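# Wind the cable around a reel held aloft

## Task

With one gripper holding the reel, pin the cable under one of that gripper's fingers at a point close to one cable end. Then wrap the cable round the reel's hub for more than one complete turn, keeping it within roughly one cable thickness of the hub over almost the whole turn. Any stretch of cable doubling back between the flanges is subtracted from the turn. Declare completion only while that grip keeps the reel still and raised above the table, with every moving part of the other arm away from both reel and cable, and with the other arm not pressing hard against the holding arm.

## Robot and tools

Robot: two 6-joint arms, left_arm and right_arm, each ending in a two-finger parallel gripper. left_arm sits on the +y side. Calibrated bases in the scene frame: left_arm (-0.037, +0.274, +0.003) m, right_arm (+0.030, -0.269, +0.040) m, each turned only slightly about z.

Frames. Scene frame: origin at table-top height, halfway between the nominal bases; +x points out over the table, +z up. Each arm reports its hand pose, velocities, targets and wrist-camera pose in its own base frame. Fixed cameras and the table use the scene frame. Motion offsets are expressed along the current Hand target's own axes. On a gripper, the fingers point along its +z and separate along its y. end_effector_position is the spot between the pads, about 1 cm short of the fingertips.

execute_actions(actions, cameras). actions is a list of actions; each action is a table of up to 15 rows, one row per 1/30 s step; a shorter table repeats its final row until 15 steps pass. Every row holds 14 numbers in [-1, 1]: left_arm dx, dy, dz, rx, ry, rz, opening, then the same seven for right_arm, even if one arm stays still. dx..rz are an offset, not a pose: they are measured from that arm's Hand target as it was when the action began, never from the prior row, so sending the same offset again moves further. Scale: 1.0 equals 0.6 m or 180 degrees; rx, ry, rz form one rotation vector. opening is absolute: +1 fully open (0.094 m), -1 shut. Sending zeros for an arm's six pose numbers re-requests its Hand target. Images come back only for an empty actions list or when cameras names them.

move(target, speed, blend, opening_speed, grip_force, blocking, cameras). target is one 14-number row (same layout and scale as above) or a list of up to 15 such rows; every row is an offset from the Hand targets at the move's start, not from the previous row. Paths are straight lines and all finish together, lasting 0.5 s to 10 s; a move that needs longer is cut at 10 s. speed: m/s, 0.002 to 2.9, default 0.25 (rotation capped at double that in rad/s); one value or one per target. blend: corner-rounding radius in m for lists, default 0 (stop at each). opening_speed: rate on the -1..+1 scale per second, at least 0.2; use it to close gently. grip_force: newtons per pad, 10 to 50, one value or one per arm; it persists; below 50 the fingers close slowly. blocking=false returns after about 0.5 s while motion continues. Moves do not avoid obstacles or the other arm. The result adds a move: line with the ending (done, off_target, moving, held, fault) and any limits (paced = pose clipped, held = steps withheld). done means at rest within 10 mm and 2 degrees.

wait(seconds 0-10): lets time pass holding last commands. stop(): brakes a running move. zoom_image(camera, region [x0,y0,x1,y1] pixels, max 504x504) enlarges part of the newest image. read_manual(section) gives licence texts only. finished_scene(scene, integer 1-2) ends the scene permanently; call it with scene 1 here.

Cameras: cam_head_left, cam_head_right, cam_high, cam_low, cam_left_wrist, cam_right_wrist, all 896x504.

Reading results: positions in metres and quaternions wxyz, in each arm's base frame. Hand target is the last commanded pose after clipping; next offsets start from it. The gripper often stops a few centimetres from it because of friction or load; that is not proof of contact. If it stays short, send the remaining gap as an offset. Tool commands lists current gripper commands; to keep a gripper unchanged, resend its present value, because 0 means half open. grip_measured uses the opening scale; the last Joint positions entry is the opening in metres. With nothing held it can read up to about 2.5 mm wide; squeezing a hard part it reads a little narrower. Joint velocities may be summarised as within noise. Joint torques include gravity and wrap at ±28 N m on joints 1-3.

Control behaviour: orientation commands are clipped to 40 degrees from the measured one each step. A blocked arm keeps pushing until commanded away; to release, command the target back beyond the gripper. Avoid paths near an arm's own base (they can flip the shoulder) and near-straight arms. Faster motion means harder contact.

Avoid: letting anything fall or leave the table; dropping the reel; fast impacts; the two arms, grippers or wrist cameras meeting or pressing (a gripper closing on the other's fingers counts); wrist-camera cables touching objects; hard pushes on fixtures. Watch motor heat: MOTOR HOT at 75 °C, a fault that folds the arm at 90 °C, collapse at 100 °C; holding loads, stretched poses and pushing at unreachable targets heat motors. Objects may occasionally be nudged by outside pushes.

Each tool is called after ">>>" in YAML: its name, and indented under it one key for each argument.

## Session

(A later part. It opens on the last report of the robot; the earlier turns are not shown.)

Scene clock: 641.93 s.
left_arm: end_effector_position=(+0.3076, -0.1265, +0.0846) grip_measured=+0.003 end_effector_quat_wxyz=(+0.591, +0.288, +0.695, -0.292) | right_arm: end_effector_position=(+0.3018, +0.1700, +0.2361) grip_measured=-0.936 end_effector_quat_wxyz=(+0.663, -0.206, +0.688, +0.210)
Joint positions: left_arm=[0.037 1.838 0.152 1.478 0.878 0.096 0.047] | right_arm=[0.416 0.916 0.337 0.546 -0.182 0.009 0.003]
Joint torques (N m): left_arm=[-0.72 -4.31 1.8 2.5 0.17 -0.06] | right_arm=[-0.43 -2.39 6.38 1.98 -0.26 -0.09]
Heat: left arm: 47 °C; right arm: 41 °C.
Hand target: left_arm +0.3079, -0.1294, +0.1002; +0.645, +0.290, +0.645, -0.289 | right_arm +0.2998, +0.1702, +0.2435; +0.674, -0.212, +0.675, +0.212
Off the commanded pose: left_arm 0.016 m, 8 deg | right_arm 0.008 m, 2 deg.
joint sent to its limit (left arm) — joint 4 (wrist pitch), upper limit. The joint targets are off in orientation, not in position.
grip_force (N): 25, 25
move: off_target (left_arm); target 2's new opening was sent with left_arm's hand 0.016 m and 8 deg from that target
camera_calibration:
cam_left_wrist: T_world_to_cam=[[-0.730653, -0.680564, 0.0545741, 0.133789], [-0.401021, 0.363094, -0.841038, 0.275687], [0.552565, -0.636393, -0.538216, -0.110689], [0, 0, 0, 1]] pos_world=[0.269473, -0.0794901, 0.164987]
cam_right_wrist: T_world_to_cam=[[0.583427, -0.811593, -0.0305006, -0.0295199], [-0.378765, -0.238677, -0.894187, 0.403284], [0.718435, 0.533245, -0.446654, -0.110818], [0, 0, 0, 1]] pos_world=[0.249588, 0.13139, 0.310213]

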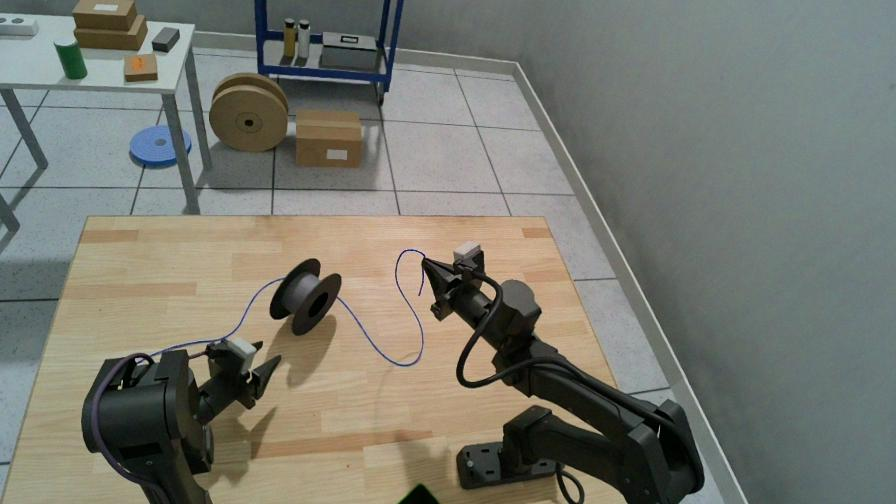

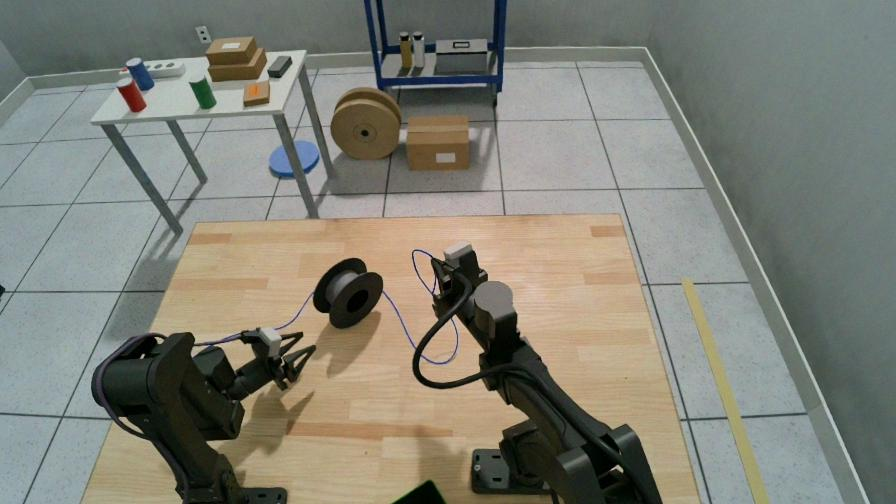

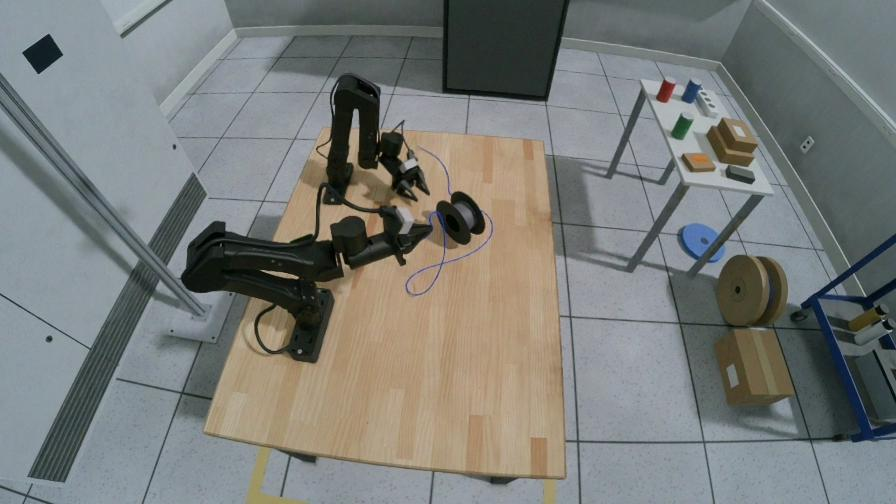

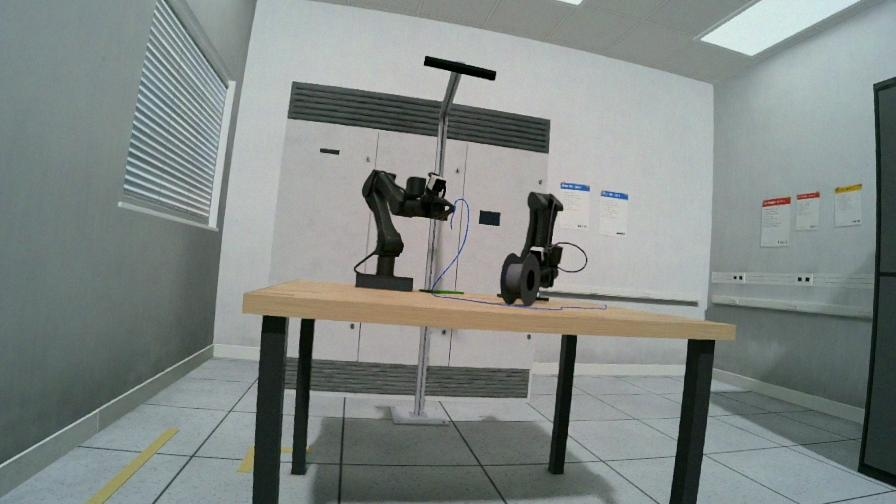

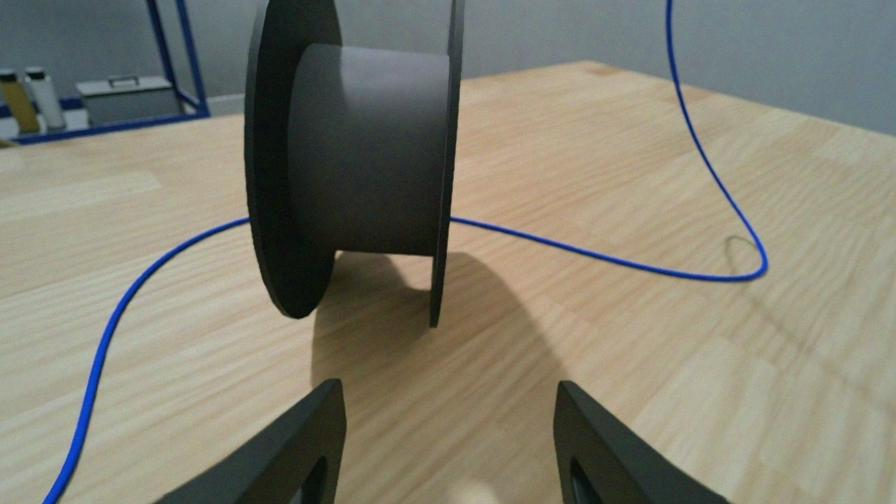

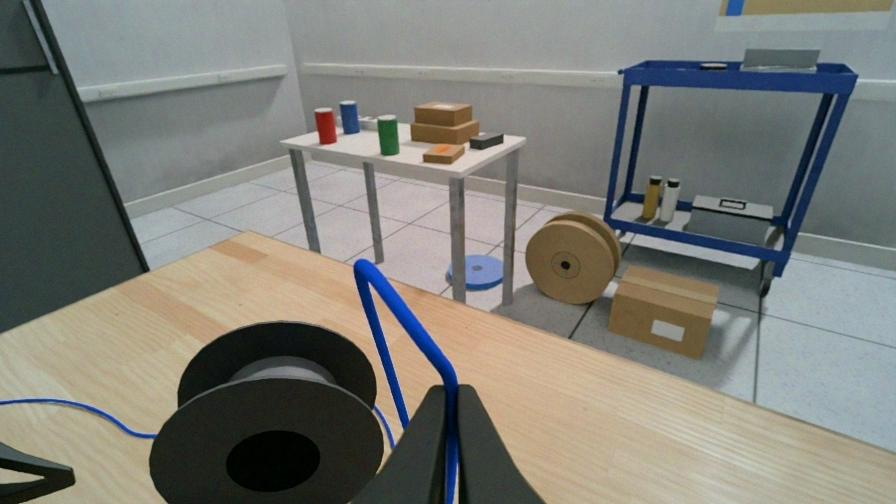

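>>> move:
  target: [0,0.1223,0.05,0,0,0,0.0,0,0,0,0,0,0,-1]
  cameras: ["cam_left_wrist","cam_head_right"]
  speed: 0.12

Scene clock: 660.80 s.
left_arm: end_effector_position=(+0.3776, -0.1040, +0.0830) grip_measured=+0.003 end_effector_quat_wxyz=(+0.608, +0.274, +0.681, -0.303) | right_arm: end_effector_position=(+0.3018, +0.1700, +0.2361) grip_measured=-0.936 end_effector_quat_wxyz=(+0.663, -0.206, +0.688, +0.210)
Joint positions: left_arm=[0.114 2.044 0.432 1.478 0.954 0.03 0.047] | right_arm=[0.416 0.916 0.337 0.546 -0.182 0.009 0.003]
Joint torques (N m): left_arm=[0.24 -6.17 3.78 2.46 0.17 -0.07] | right_arm=[-0.44 -2.47 6.48 1.99 -0.24 -0.08]
Heat: left arm: 54 °C; right arm: 42 °C.
Hand target: left_arm +0.3826, -0.1032, +0.1002; +0.645, +0.290, +0.645, -0.289 | right_arm +0.2998, +0.1702, +0.2435; +0.674, -0.212, +0.675, +0.212
Off the commanded pose: left_arm 0.018 m, 6 deg | right_arm 0.008 m, 2 deg.
joint sent to its limit (left arm) — joint 4 (wrist pitch), upper limit. The joint targets still meet the commanded pose.
grip_force (N): 25, 25
move: off_target (left_arm)
camera_calibration:
cam_left_wrist: T_world_to_cam=[[-0.726546, -0.683516, 0.0702687, 0.197088], [-0.381715, 0.316468, -0.868413, 0.284451], [0.571336, -0.657765, -0.490836, -0.149177], [0, 0, 0, 1]] pos_world=[0.337003, -0.0534302, 0.159951]
Images, in order (width x height): cam_head_right 896x504, cam_left_wrist 896x504.

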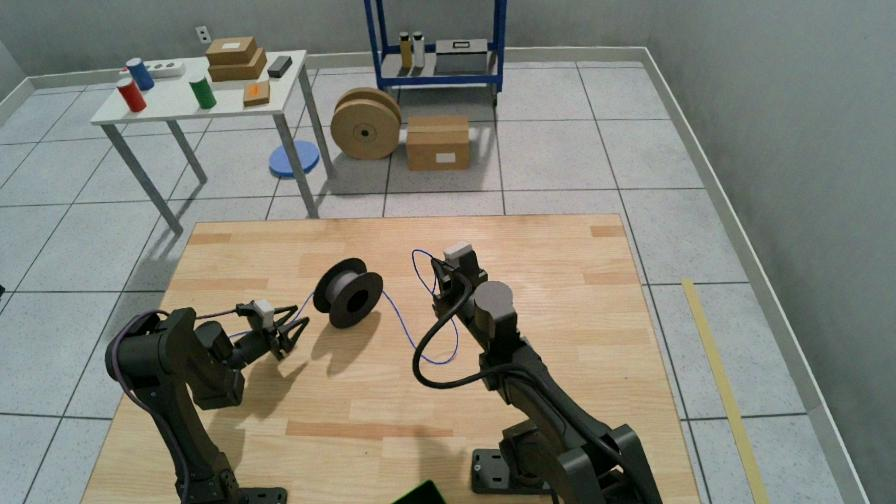

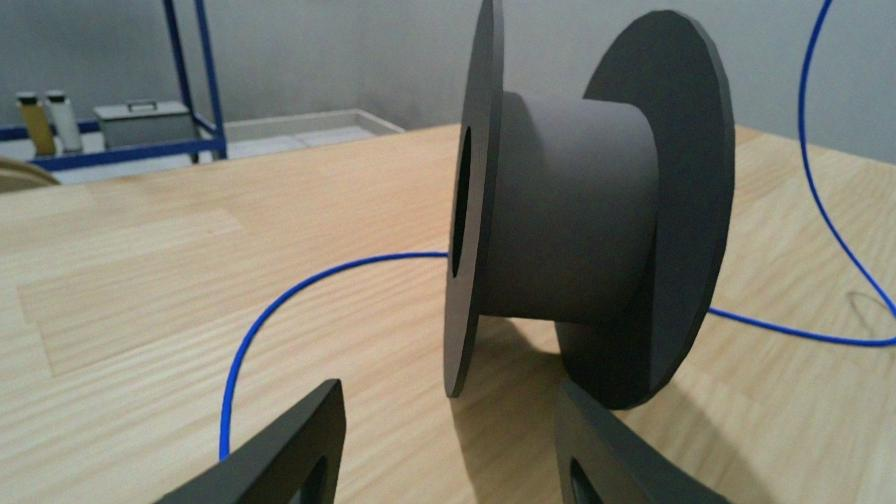

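>>> move:
  target: [0,-0.02,0.015,-0.022,0,0,0.0,0,0,0,0,0,0,-1]
  cameras: ["cam_left_wrist"]
  speed: 0.1

Scene clock: 672.13 s.
left_arm: end_effector_position=(+0.3780, -0.1178, +0.0735) grip_measured=+0.003 end_effector_quat_wxyz=(+0.603, +0.256, +0.700, -0.285) | right_arm: end_effector_position=(+0.3018, +0.1700, +0.2361) grip_measured=-0.936 end_effector_quat_wxyz=(+0.663, -0.206, +0.688, +0.210)
Joint positions: left_arm=[0.035 2.044 0.403 1.478 0.821 0.029 0.047] | right_arm=[0.416 0.916 0.337 0.546 -0.182 0.009 0.003]
Joint torques (N m): left_arm=[-0.4 -9.52 1.65 2.52 -0.01 0.04] | right_arm=[-0.43 -2.37 6.39 1.96 -0.24 -0.09]
Heat: left arm: 56 °C; right arm: 42 °C.
Hand target: left_arm +0.3796, -0.1179, +0.1002; +0.655, +0.268, +0.655, -0.267 | right_arm +0.2998, +0.1702, +0.2435; +0.674, -0.212, +0.675, +0.212
Off the commanded pose: left_arm 0.027 m, 8 deg | right_arm 0.008 m, 2 deg.
joint sent to its limit (left arm) — joint 4 (wrist pitch), upper limit. The joint targets still meet the commanded pose.
grip_force (N): 25, 25
move: off_target (left_arm)
camera_calibration:
cam_left_wrist: T_world_to_cam=[[-0.686489, -0.722642, 0.0807561, 0.168114], [-0.425771, 0.309451, -0.85027, 0.295061], [0.589451, -0.618085, -0.520115, -0.163193], [0, 0, 0, 1]] pos_world=[0.337231, -0.0706882, 0.152427]
Images, in order (width x height): cam_left_wrist 896x504.

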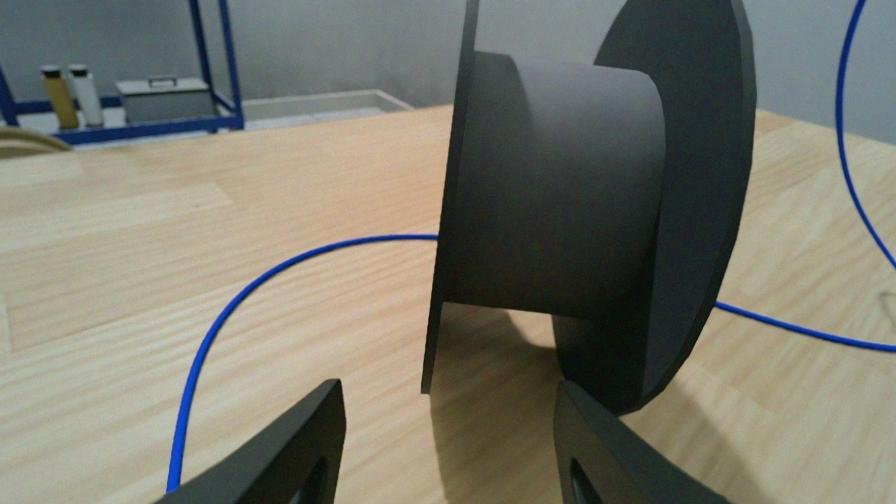

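>>> move:
  target: [-0.006,0,0.088,0,0,0,0.0,0,0,0,0,0,0,-1]
  cameras: ["cam_left_wrist","cam_right_wrist","cam_low"]
  speed: 0.06

Scene clock: 676.90 s.
left_arm: end_effector_position=(+0.4109, -0.1536, +0.0910) grip_measured=+0.003 end_effector_quat_wxyz=(+0.631, +0.264, +0.676, -0.274) | right_arm: end_effector_position=(+0.3018, +0.1700, +0.2361) grip_measured=-0.936 end_effector_quat_wxyz=(+0.663, -0.206, +0.688, +0.210)
Joint positions: left_arm=[-0.097 2.079 0.532 1.476 0.684 0.008 0.047] | right_arm=[0.416 0.916 0.337 0.546 -0.182 0.009 0.003]
Joint torques (N m): left_arm=[-0.47 -6.89 4.67 2.15 -0.06 -0.07] | right_arm=[-0.68 -2.41 6.38 2.01 -0.23 -0.1]
Heat: left arm: 57 °C; right arm: 43 °C.
Hand target: left_arm +0.4174, -0.1548, +0.1037; +0.655, +0.268, +0.655, -0.267 | right_arm +0.2998, +0.1702, +0.2435; +0.674, -0.212, +0.675, +0.212
Off the commanded pose: left_arm 0.014 m, 4 deg | right_arm 0.008 m, 2 deg.
grip_force (N): 25, 25
move: off_target (left_arm)
camera_calibration:
cam_left_wrist: T_world_to_cam=[[-0.686721, -0.726349, 0.0288266, 0.167719], [-0.359923, 0.305297, -0.881618, 0.310326], [0.631562, -0.615801, -0.471083, -0.217099], [0, 0, 0, 1]] pos_world=[0.363981, -0.106608, 0.166483]
cam_right_wrist: T_world_to_cam=[[0.583427, -0.811593, -0.0305006, -0.0295199], [-0.378765, -0.238677, -0.894187, 0.403284], [0.718435, 0.533245, -0.446654, -0.110818], [0, 0, 0, 1]] pos_world=[0.249588, 0.13139, 0.310213]
Images, in order (width x height): cam_low 896x504, cam_left_wrist 896x504, cam_right_wrist 896x504.

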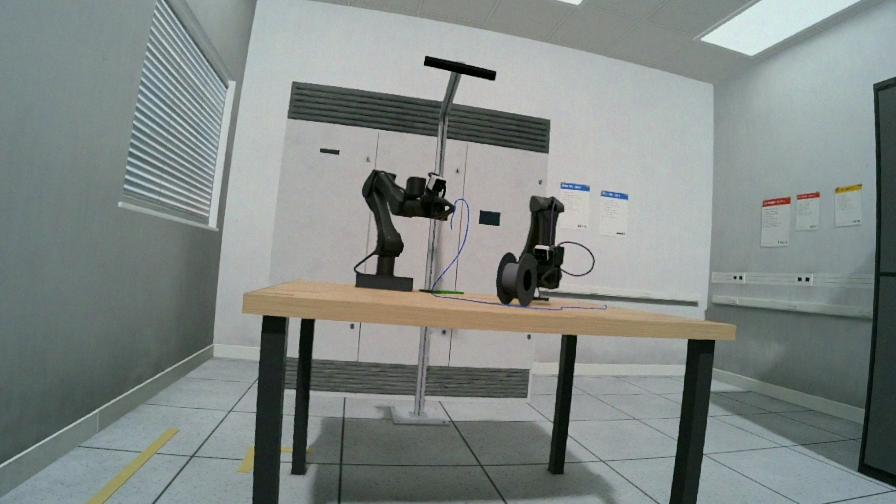

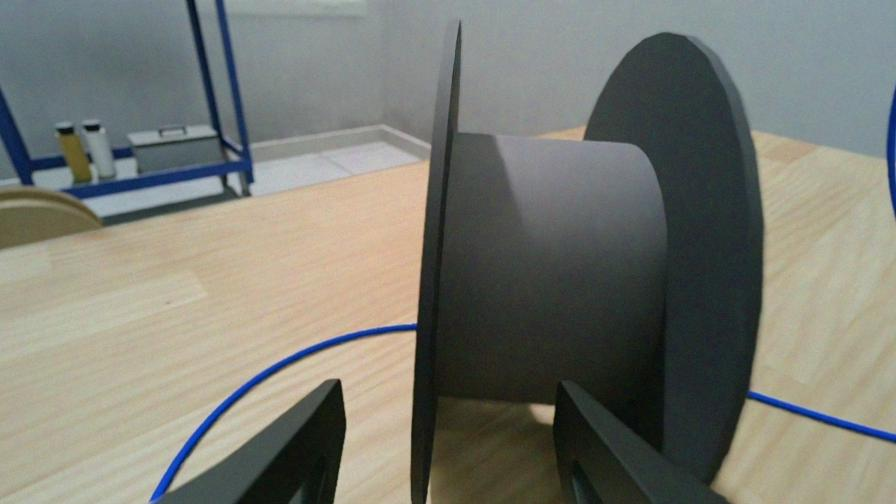

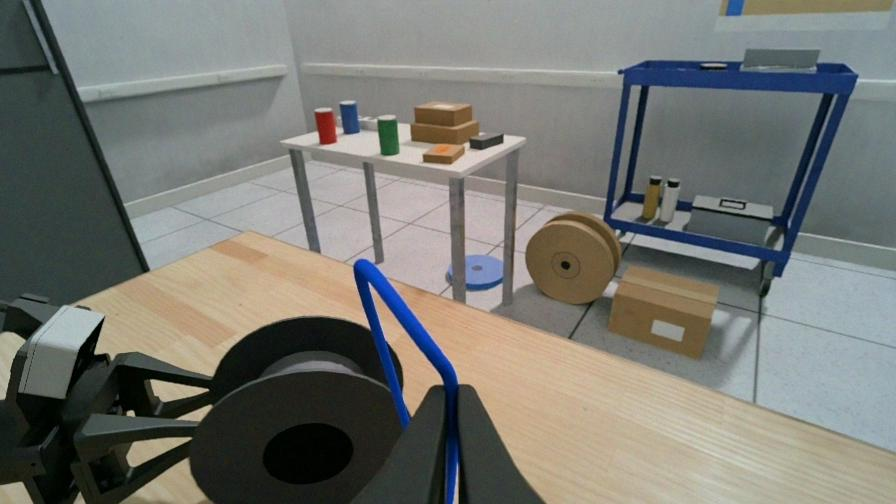

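>>> move:
  target: [0.004,0,-0.026,0,0,0,0.0,0,0,0,0,0,0,-1]
  cameras: ["cam_left_wrist","cam_right_wrist"]
  speed: 0.06

Scene clock: 683.57 s.
left_arm: end_effector_position=(+0.4078, -0.1448, +0.0863) grip_measured=+0.003 end_effector_quat_wxyz=(+0.626, +0.259, +0.683, -0.273) | right_arm: end_effector_position=(+0.3018, +0.1700, +0.2361) grip_measured=-0.936 end_effector_quat_wxyz=(+0.663, -0.206, +0.688, +0.210)
Joint positions: left_arm=[-0.071 2.079 0.513 1.477 0.701 0.007 0.047] | right_arm=[0.416 0.916 0.337 0.546 -0.182 0.009 0.003]
Joint torques (N m): left_arm=[0.31 -7.38 2.07 2.51 0.1 -0.01] | right_arm=[-0.54 -2.36 6.5 2 -0.24 -0.09]
Heat: left arm: 57 °C; right arm: 43 °C.
Hand target: left_arm +0.4062, -0.1439, +0.1013; +0.655, +0.268, +0.655, -0.267 | right_arm +0.2998, +0.1702, +0.2435; +0.674, -0.212, +0.675, +0.212
Off the commanded pose: left_arm 0.015 m, 5 deg | right_arm 0.008 m, 2 deg.
grip_force (N): 25, 25
move: off_target (left_arm)
camera_calibration:
cam_left_wrist: T_world_to_cam=[[-0.679377, -0.732636, 0.0411169, 0.167196], [-0.378396, 0.301778, -0.875069, 0.308859], [0.628699, -0.610061, -0.482248, -0.208891], [0, 0, 0, 1]] pos_world=[0.361789, -0.0981489, 0.162661]
cam_right_wrist: T_world_to_cam=[[0.583427, -0.811593, -0.0305006, -0.0295199], [-0.378765, -0.238677, -0.894187, 0.403284], [0.718435, 0.533245, -0.446654, -0.110818], [0, 0, 0, 1]] pos_world=[0.249588, 0.13139, 0.310213]
Images, in order (width x height): cam_left_wrist 896x504, cam_right_wrist 896x504.

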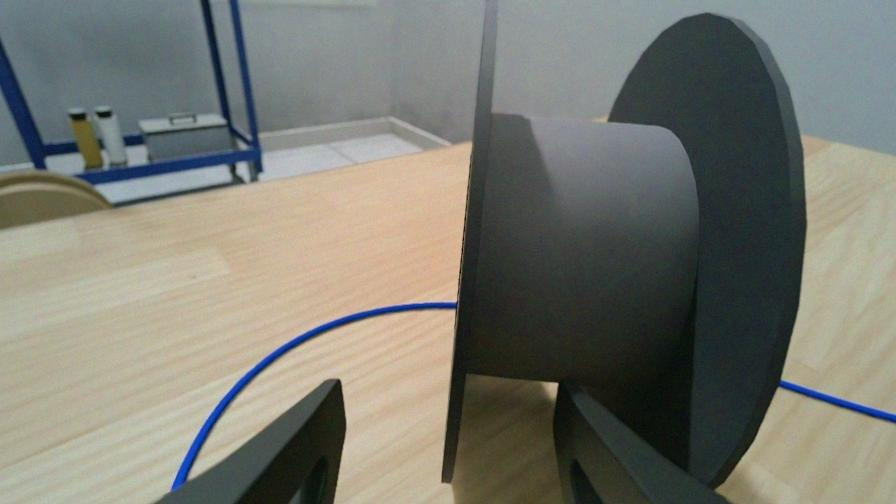

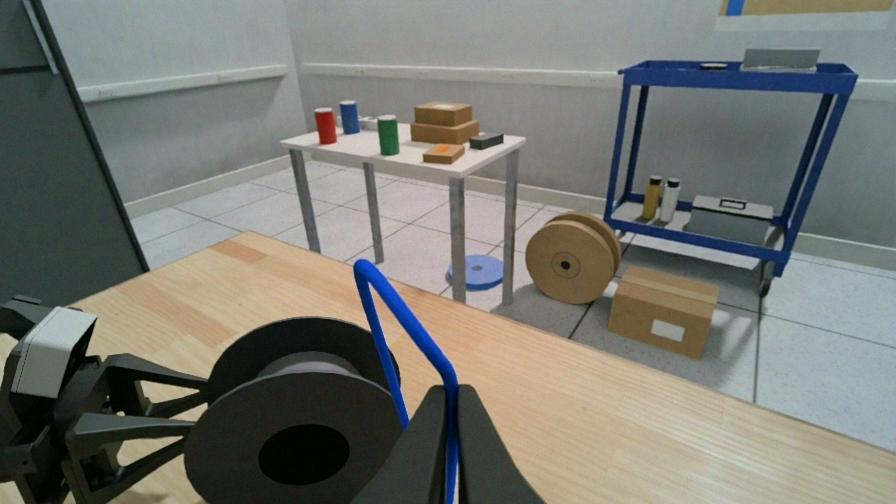

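>>> move:
  target: [-0.037,0,0.008,0,0,0,0.0,0.039,0.35,0.284,-0.067,0.0824,-0.009,-1]
  cameras: ["cam_left_wrist","cam_right_wrist","cam_head_left","cam_high"]
  speed: 0.12

Scene clock: 718.60 s.
left_arm: end_effector_position=(+0.4090, -0.1449, +0.1095) grip_measured=+0.003 end_effector_quat_wxyz=(+0.644, +0.264, +0.666, -0.268) | right_arm: end_effector_position=(+0.3156, +0.4327, +0.2107) grip_measured=-0.936 end_effector_quat_wxyz=(+0.551, -0.325, +0.731, +0.237)
Joint positions: left_arm=[-0.071 2.013 0.513 1.463 0.701 0.006 0.047] | right_arm=[0.993 1.739 1.102 0.349 0.162 0.035 0.003]
Joint torques (N m): left_arm=[-0.7 -10.8 3.48 1.52 -0.02 -0.06] | right_arm=[0.38 -6.9 9.43 1.74 0.08 0.13]
Heat: left arm: 60 °C; right arm: 44 °C.
Hand target: left_arm +0.4096, -0.1472, +0.1235; +0.655, +0.268, +0.655, -0.267 | right_arm +0.3194, +0.4399, +0.2201; +0.559, -0.316, +0.727, +0.243
Off the commanded pose: left_arm 0.014 m, 2 deg | right_arm 0.012 m, 2 deg.
grip_force (N): 25, 25
move: off_target (left_arm, right_arm)
camera_calibration:
cam_left_wrist: T_world_to_cam=[[-0.680866, -0.732339, 0.010057, 0.170939], [-0.333574, 0.297845, -0.894437, 0.312756], [0.652035, -0.612346, -0.447082, -0.212255], [0, 0, 0, 1]] pos_world=[0.359112, -0.0979407, 0.183126]
cam_right_wrist: T_world_to_cam=[[0.751038, -0.660199, -0.00896957, 0.0519213], [-0.438682, -0.488797, -0.75408, 0.546105], [0.493458, 0.570277, -0.656722, -0.172956], [0, 0, 0, 1]] pos_world=[0.285918, 0.399846, 0.298688]
Images, in order (width x height): cam_head_left 896x504, cam_high 896x504, cam_left_wrist 896x504, cam_right_wrist 896x504.

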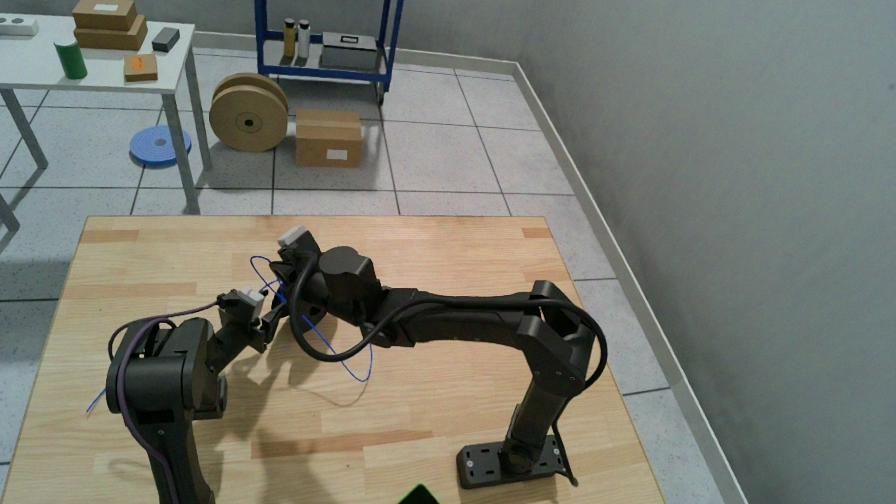

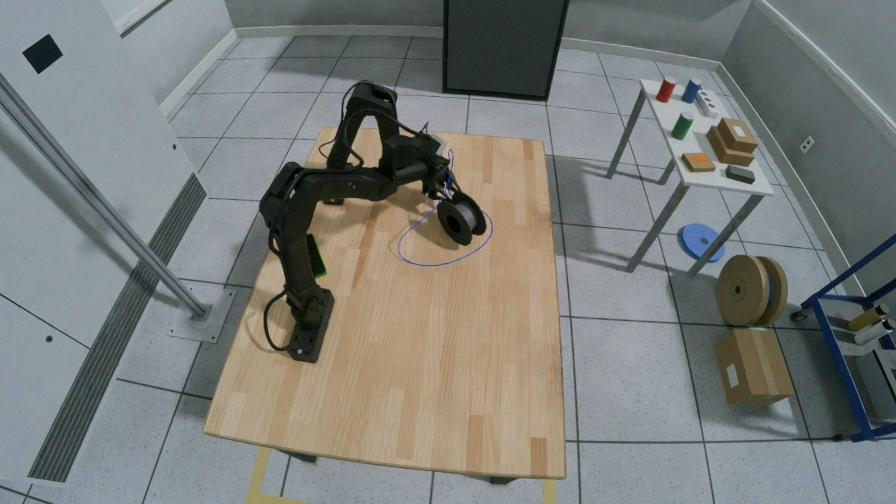

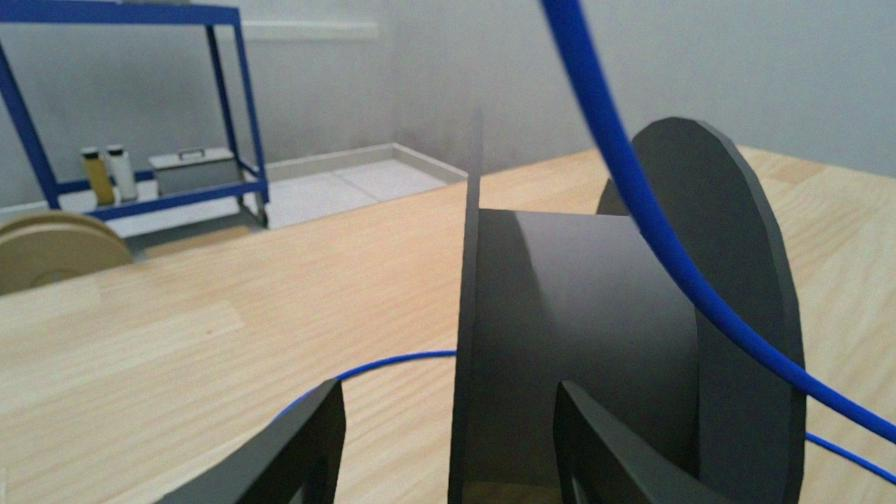

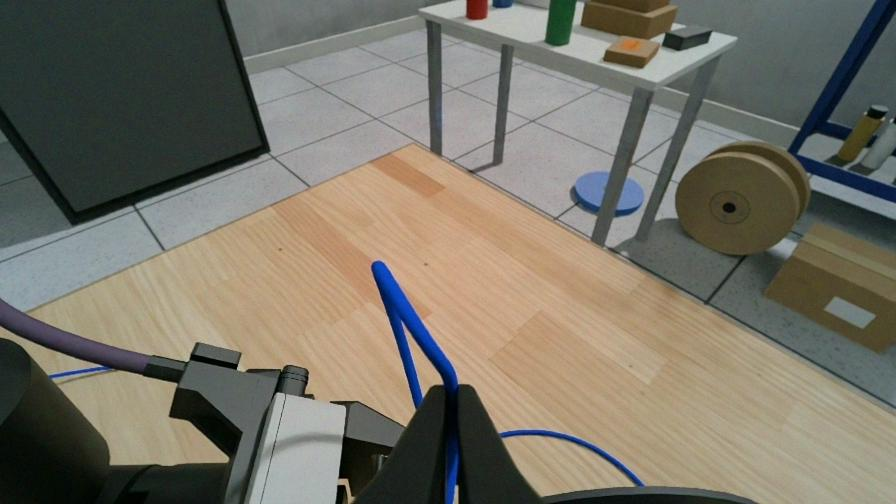

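>>> move:
  target: [0,0,0,0,0,0,0.0,0.08,0,0.0217,0,0,0,-1]
  cameras: ["cam_left_wrist","cam_right_wrist","cam_head_left"]
  speed: 0.08

Scene clock: 731.53 s.
left_arm: end_effector_position=(+0.4090, -0.1449, +0.1094) grip_measured=+0.003 end_effector_quat_wxyz=(+0.643, +0.264, +0.666, -0.268) | right_arm: end_effector_position=(+0.3190, +0.4378, +0.1730) grip_measured=-0.936 end_effector_quat_wxyz=(+0.556, -0.323, +0.728, +0.240)
Joint positions: left_arm=[-0.071 2.013 0.513 1.463 0.701 0.006 0.047] | right_arm=[0.993 1.831 1.033 0.523 0.162 0.035 0.003]
Joint torques (N m): left_arm=[-0.7 -10.81 3.48 1.52 -0.03 -0.07] | right_arm=[0.28 -7.41 6.15 1.94 0.06 0.11]
Heat: left arm: 56 °C; right arm: 43 °C.
Hand target: left_arm +0.4096, -0.1472, +0.1235; +0.655, +0.268, +0.655, -0.267 | right_arm +0.3195, +0.4401, +0.1704; +0.559, -0.316, +0.727, +0.243
Off the commanded pose: left_arm 0.014 m, 2 deg | right_arm 0.003 m, 1 deg.
grip_force (N): 25, 25
move: off_target (left_arm)
camera_calibration:
cam_left_wrist: T_world_to_cam=[[-0.680908, -0.732297, 0.0102345, 0.170927], [-0.333883, 0.297954, -0.894285, 0.312852], [0.651833, -0.612343, -0.447381, -0.212127], [0, 0, 0, 1]] pos_world=[0.359112, -0.0979406, 0.183128]
cam_right_wrist: T_world_to_cam=[[0.751008, -0.660195, -0.0114005, 0.0528934], [-0.433147, -0.47955, -0.763162, 0.517473], [0.498369, 0.578078, -0.646107, -0.209052], [0, 0, 0, 1]] pos_world=[0.288603, 0.403922, 0.260449]
Images, in order (width x height): cam_head_left 896x504, cam_left_wrist 896x504, cam_right_wrist 896x504.

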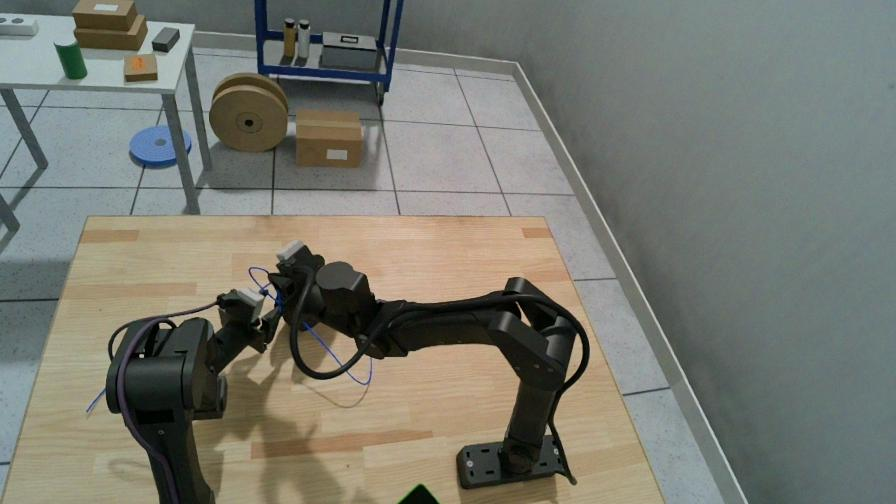

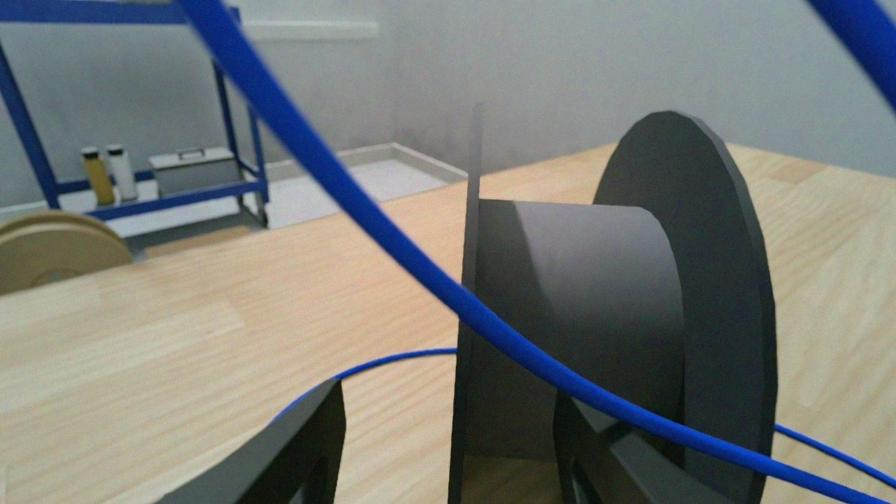

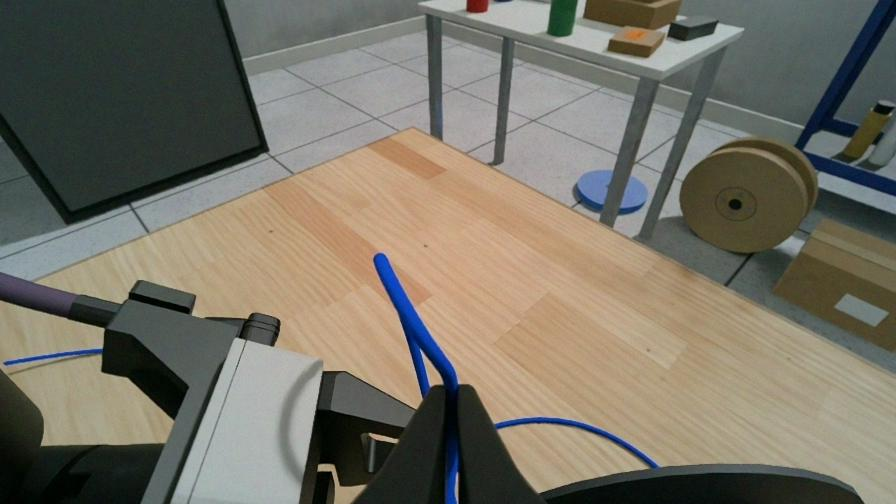

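>>> move:
  target:
    - [0,0,0,0,0,0,0.0,-0.1457,-0.01,-0.1005,0,0,0,-1]
    - [0,0,0,0,0,0,0.0,-0.087,-0.242,-0.19,-0.1,0.19,-0.14,-1]
    - [0,0,0,0,0,0,0.0,0.2458,-0.47,-0.209,-0.2174,0.3763,-0.2826,-1]
  cameras: ["cam_left_wrist","cam_right_wrist","cam_head_right","cam_high"]
  speed: [0.1,0.2,0.2]
  blend: [0.02,0.04,0]

Scene clock: 751.30 s.
left_arm: end_effector_position=(+0.4090, -0.1449, +0.1094) grip_measured=+0.003 end_effector_quat_wxyz=(+0.643, +0.264, +0.666, -0.268) | right_arm: end_effector_position=(+0.4134, +0.1328, +0.0612) grip_measured=-0.936 end_effector_quat_wxyz=(-0.002, +0.802, -0.597, +0.001)
Joint positions: left_arm=[-0.071 2.013 0.513 1.463 0.701 0.006 0.047] | right_arm=[0.309 2.229 1.927 -1.264 0 -1.554 0.003]
Joint torques (N m): left_arm=[-0.7 -10.8 3.48 1.53 -0.03 -0.07] | right_arm=[-0.54 -9.42 7.98 -0.11 0 -0.11]
Heat: left arm: 54 °C; right arm: 43 °C.
Hand target: left_arm +0.4096, -0.1472, +0.1235; +0.655, +0.268, +0.655, -0.267 | right_arm +0.4173, +0.1313, +0.0601; +0.001, +0.804, -0.594, +0.000
Off the commanded pose: left_arm 0.014 m, 2 deg | right_arm 0.004 m, 0 deg.
grip_force (N): 25, 25
move: off_target (left_arm)
camera_calibration:
cam_left_wrist: T_world_to_cam=[[-0.680908, -0.732297, 0.0102345, 0.170927], [-0.333883, 0.297954, -0.894285, 0.312852], [0.651833, -0.612343, -0.447381, -0.212127], [0, 0, 0, 1]] pos_world=[0.359112, -0.0979406, 0.183128]
cam_right_wrist: T_world_to_cam=[[0.961573, 0.273621, -0.0225827, -0.431004], [0.257664, -0.870968, 0.418358, 0.020854], [0.0948026, -0.4081, -0.908001, 0.161844], [0, 0, 0, 1]] pos_world=[0.393725, 0.202143, 0.128497]
Images, in order (width x height): cam_head_right 896x504, cam_high 896x504, cam_left_wrist 896x504, cam_right_wrist 896x504.

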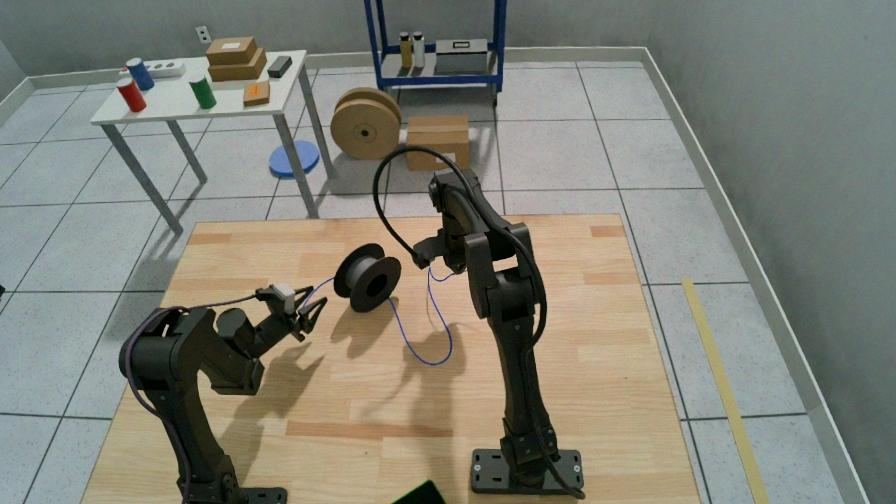

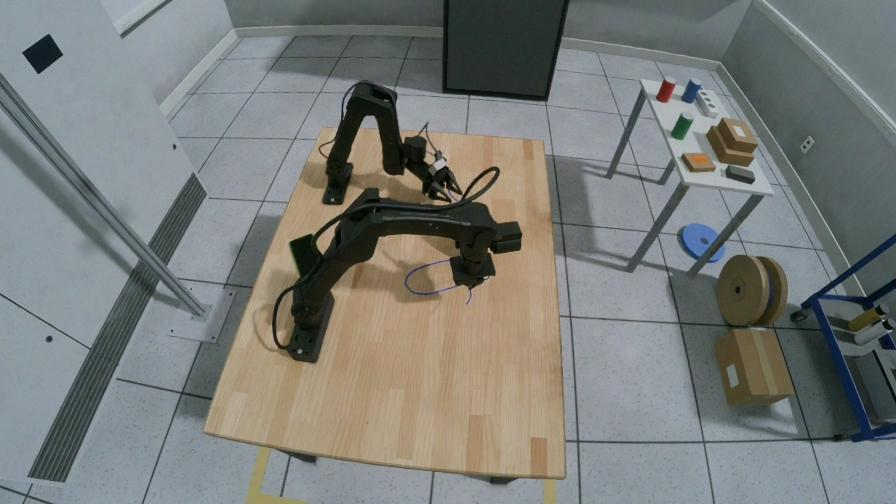

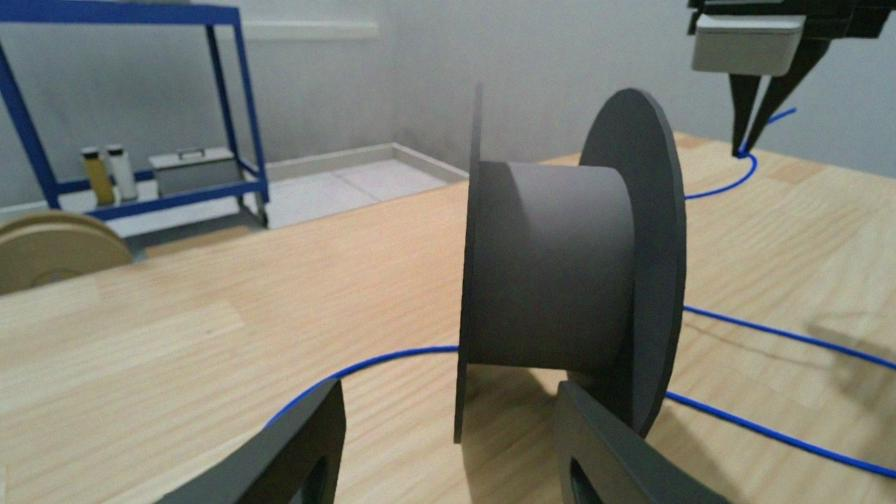

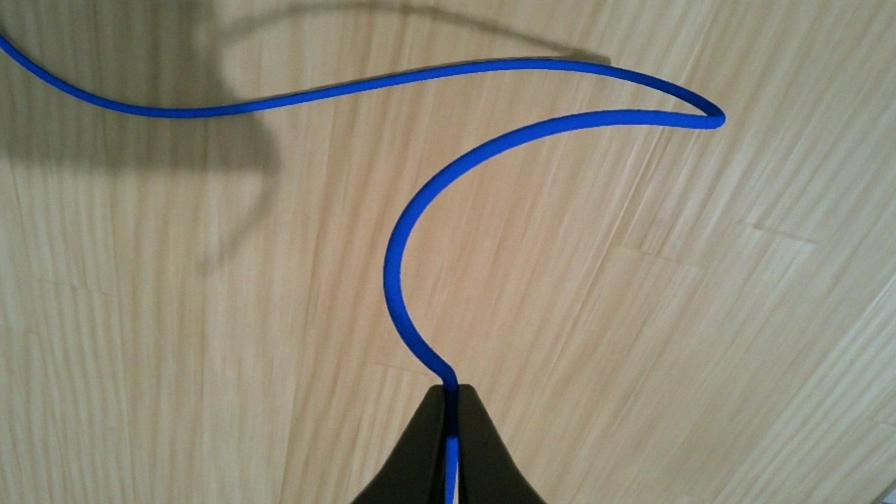

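>>> move:
  target:
    - [0,0,0,0,0,0,0.0,0,0,0.148,0,0,0,-1]
    - [0,0,0,0,0,0,0.0,0,0,0.148,0,0,0,0]
    - [0,0,0,0,0,0,0.0,0,0,-0.05,0,0,0,0]
  cameras: ["cam_right_wrist","cam_head_right"]
  speed: [0.1,0.05,0.1]

Scene clock: 758.83 s.
left_arm: end_effector_position=(+0.4090, -0.1449, +0.1094) grip_measured=+0.003 end_effector_quat_wxyz=(+0.643, +0.264, +0.666, -0.268) | right_arm: end_effector_position=(+0.4109, +0.1317, +0.0600) grip_measured=-0.001 end_effector_quat_wxyz=(+0.028, +0.802, -0.596, -0.019)
Joint positions: left_arm=[-0.071 2.013 0.513 1.463 0.701 0.006 0.047] | right_arm=[0.309 2.303 2.043 -1.379 0.002 -1.555 0.047]
Joint torques (N m): left_arm=[-0.7 -10.8 3.48 1.52 -0.03 -0.07] | right_arm=[-0.39 -16.12 7.72 -0.33 -0.04 -0.1]
Heat: left arm: 53 °C; right arm: 41 °C.
Hand target: left_arm +0.4096, -0.1472, +0.1235; +0.655, +0.268, +0.655, -0.267 | right_arm +0.4174, +0.1313, +0.0901; +0.001, +0.804, -0.594, +0.000
Off the commanded pose: left_arm 0.014 m, 2 deg | right_arm 0.031 m, 4 deg.
grip_force (N): 25, 25
move: off_target (left_arm, right_arm)
camera_calibration:
cam_right_wrist: T_world_to_cam=[[0.957244, 0.273433, -0.0944392, -0.422256], [0.287332, -0.860851, 0.419971, 0.00746632], [0.0335359, -0.42915, -0.90261, 0.188125], [0, 0, 0, 1]] pos_world=[0.395748, 0.20262, 0.12679]
Images, in order (width x height): cam_head_right 896x504, cam_right_wrist 896x504.

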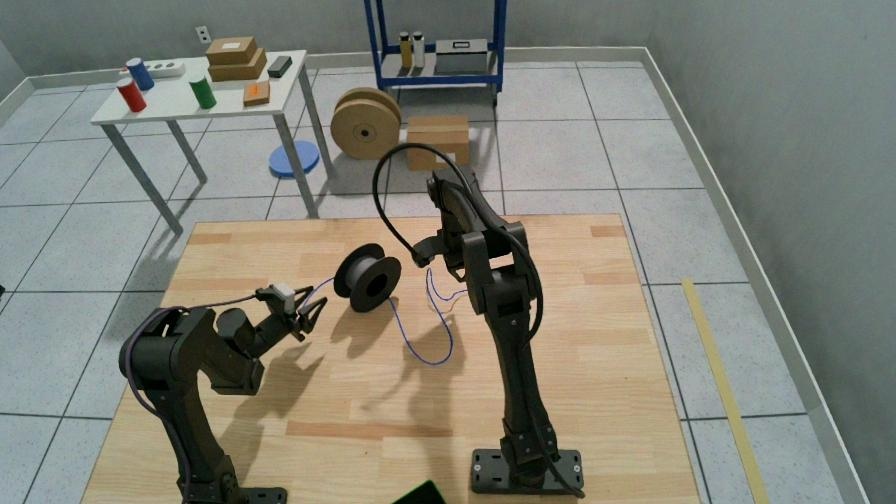

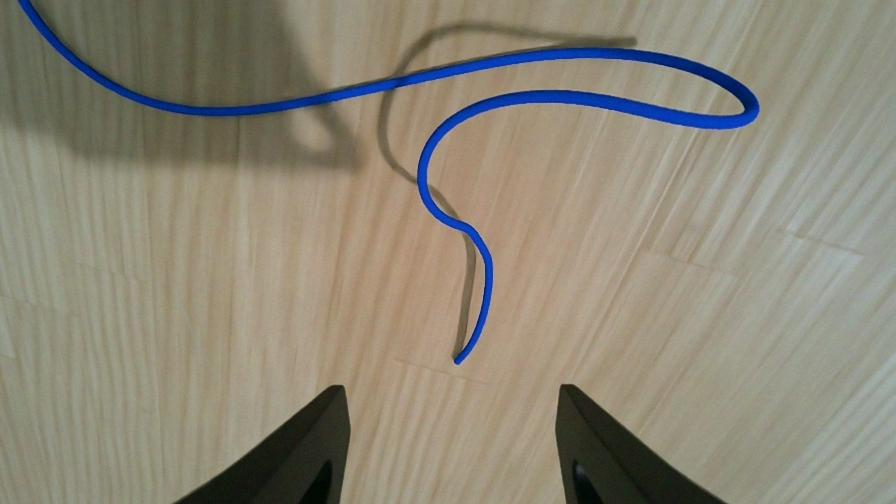

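>>> move:
  target:
    - [0,0,0,0,0,0,0.0,0,0,0,0,0,0.528,0]
    - [0,0,0,0,0,0,0.0,0.042,0.003,0.083,0,0,-0.944,0]
  cameras: ["cam_right_wrist","cam_head_right"]
  speed: [0.7,0.4]

Scene clock: 773.73 s.
left_arm: end_effector_position=(+0.4090, -0.1449, +0.1094) grip_measured=+0.003 end_effector_quat_wxyz=(+0.643, +0.264, +0.666, -0.268) | right_arm: end_effector_position=(+0.4177, +0.1087, +0.0211) grip_measured=-0.001 end_effector_quat_wxyz=(-0.018, +0.656, +0.754, -0.019)
Joint positions: left_arm=[-0.071 2.013 0.513 1.463 0.701 0.006 0.047] | right_arm=[0.249 2.303 1.889 -1.209 -0.007 1.681 0.047]
Joint torques (N m): left_arm=[-0.7 -10.81 3.48 1.52 -0.02 -0.07] | right_arm=[-0.34 -15.54 5.04 0.02 0.02 0.14]
Heat: left arm: 53 °C; right arm: 41 °C.
Hand target: left_arm +0.4096, -0.1472, +0.1235; +0.655, +0.268, +0.655, -0.267 | right_arm +0.4230, +0.1068, +0.0403; +0.000, +0.663, +0.749, +0.000
Off the commanded pose: left_arm 0.014 m, 2 deg | right_arm 0.020 m, 3 deg.
grip_force (N): 25, 25
move: off_target (left_arm, right_arm)
camera_calibration:
cam_right_wrist: T_world_to_cam=[[-0.991954, -0.123949, 0.0257856, 0.428799], [-0.101867, 0.902357, 0.418778, -0.0271392], [-0.0751749, 0.412781, -0.907723, 0.0969247], [0, 0, 0, 1]] pos_world=[0.42987, 0.0376298, 0.0882892]
Images, in order (width x height): cam_head_right 896x504, cam_right_wrist 896x504.

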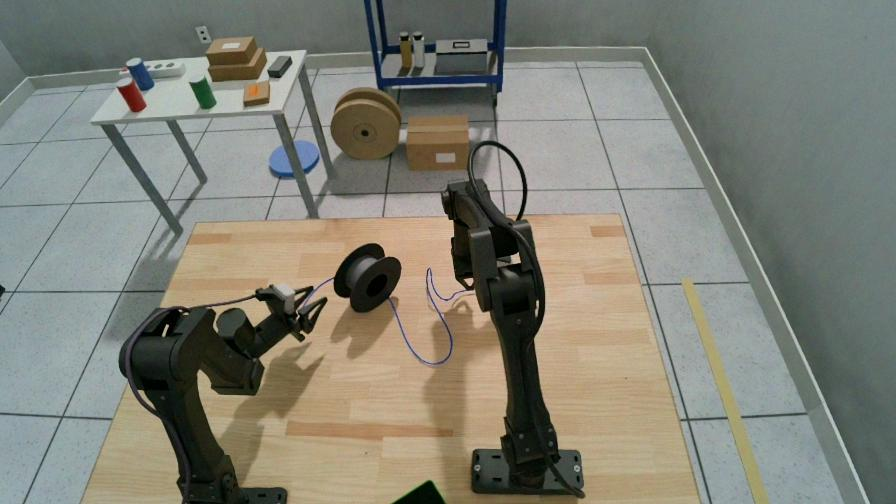

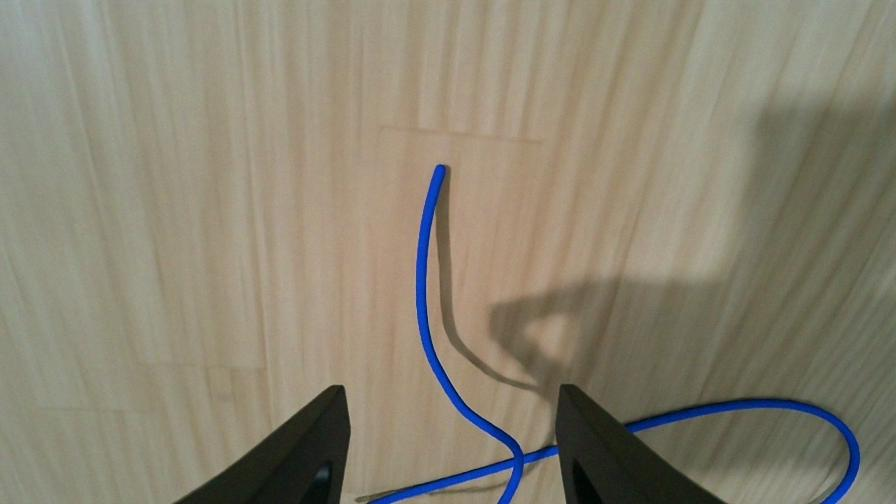

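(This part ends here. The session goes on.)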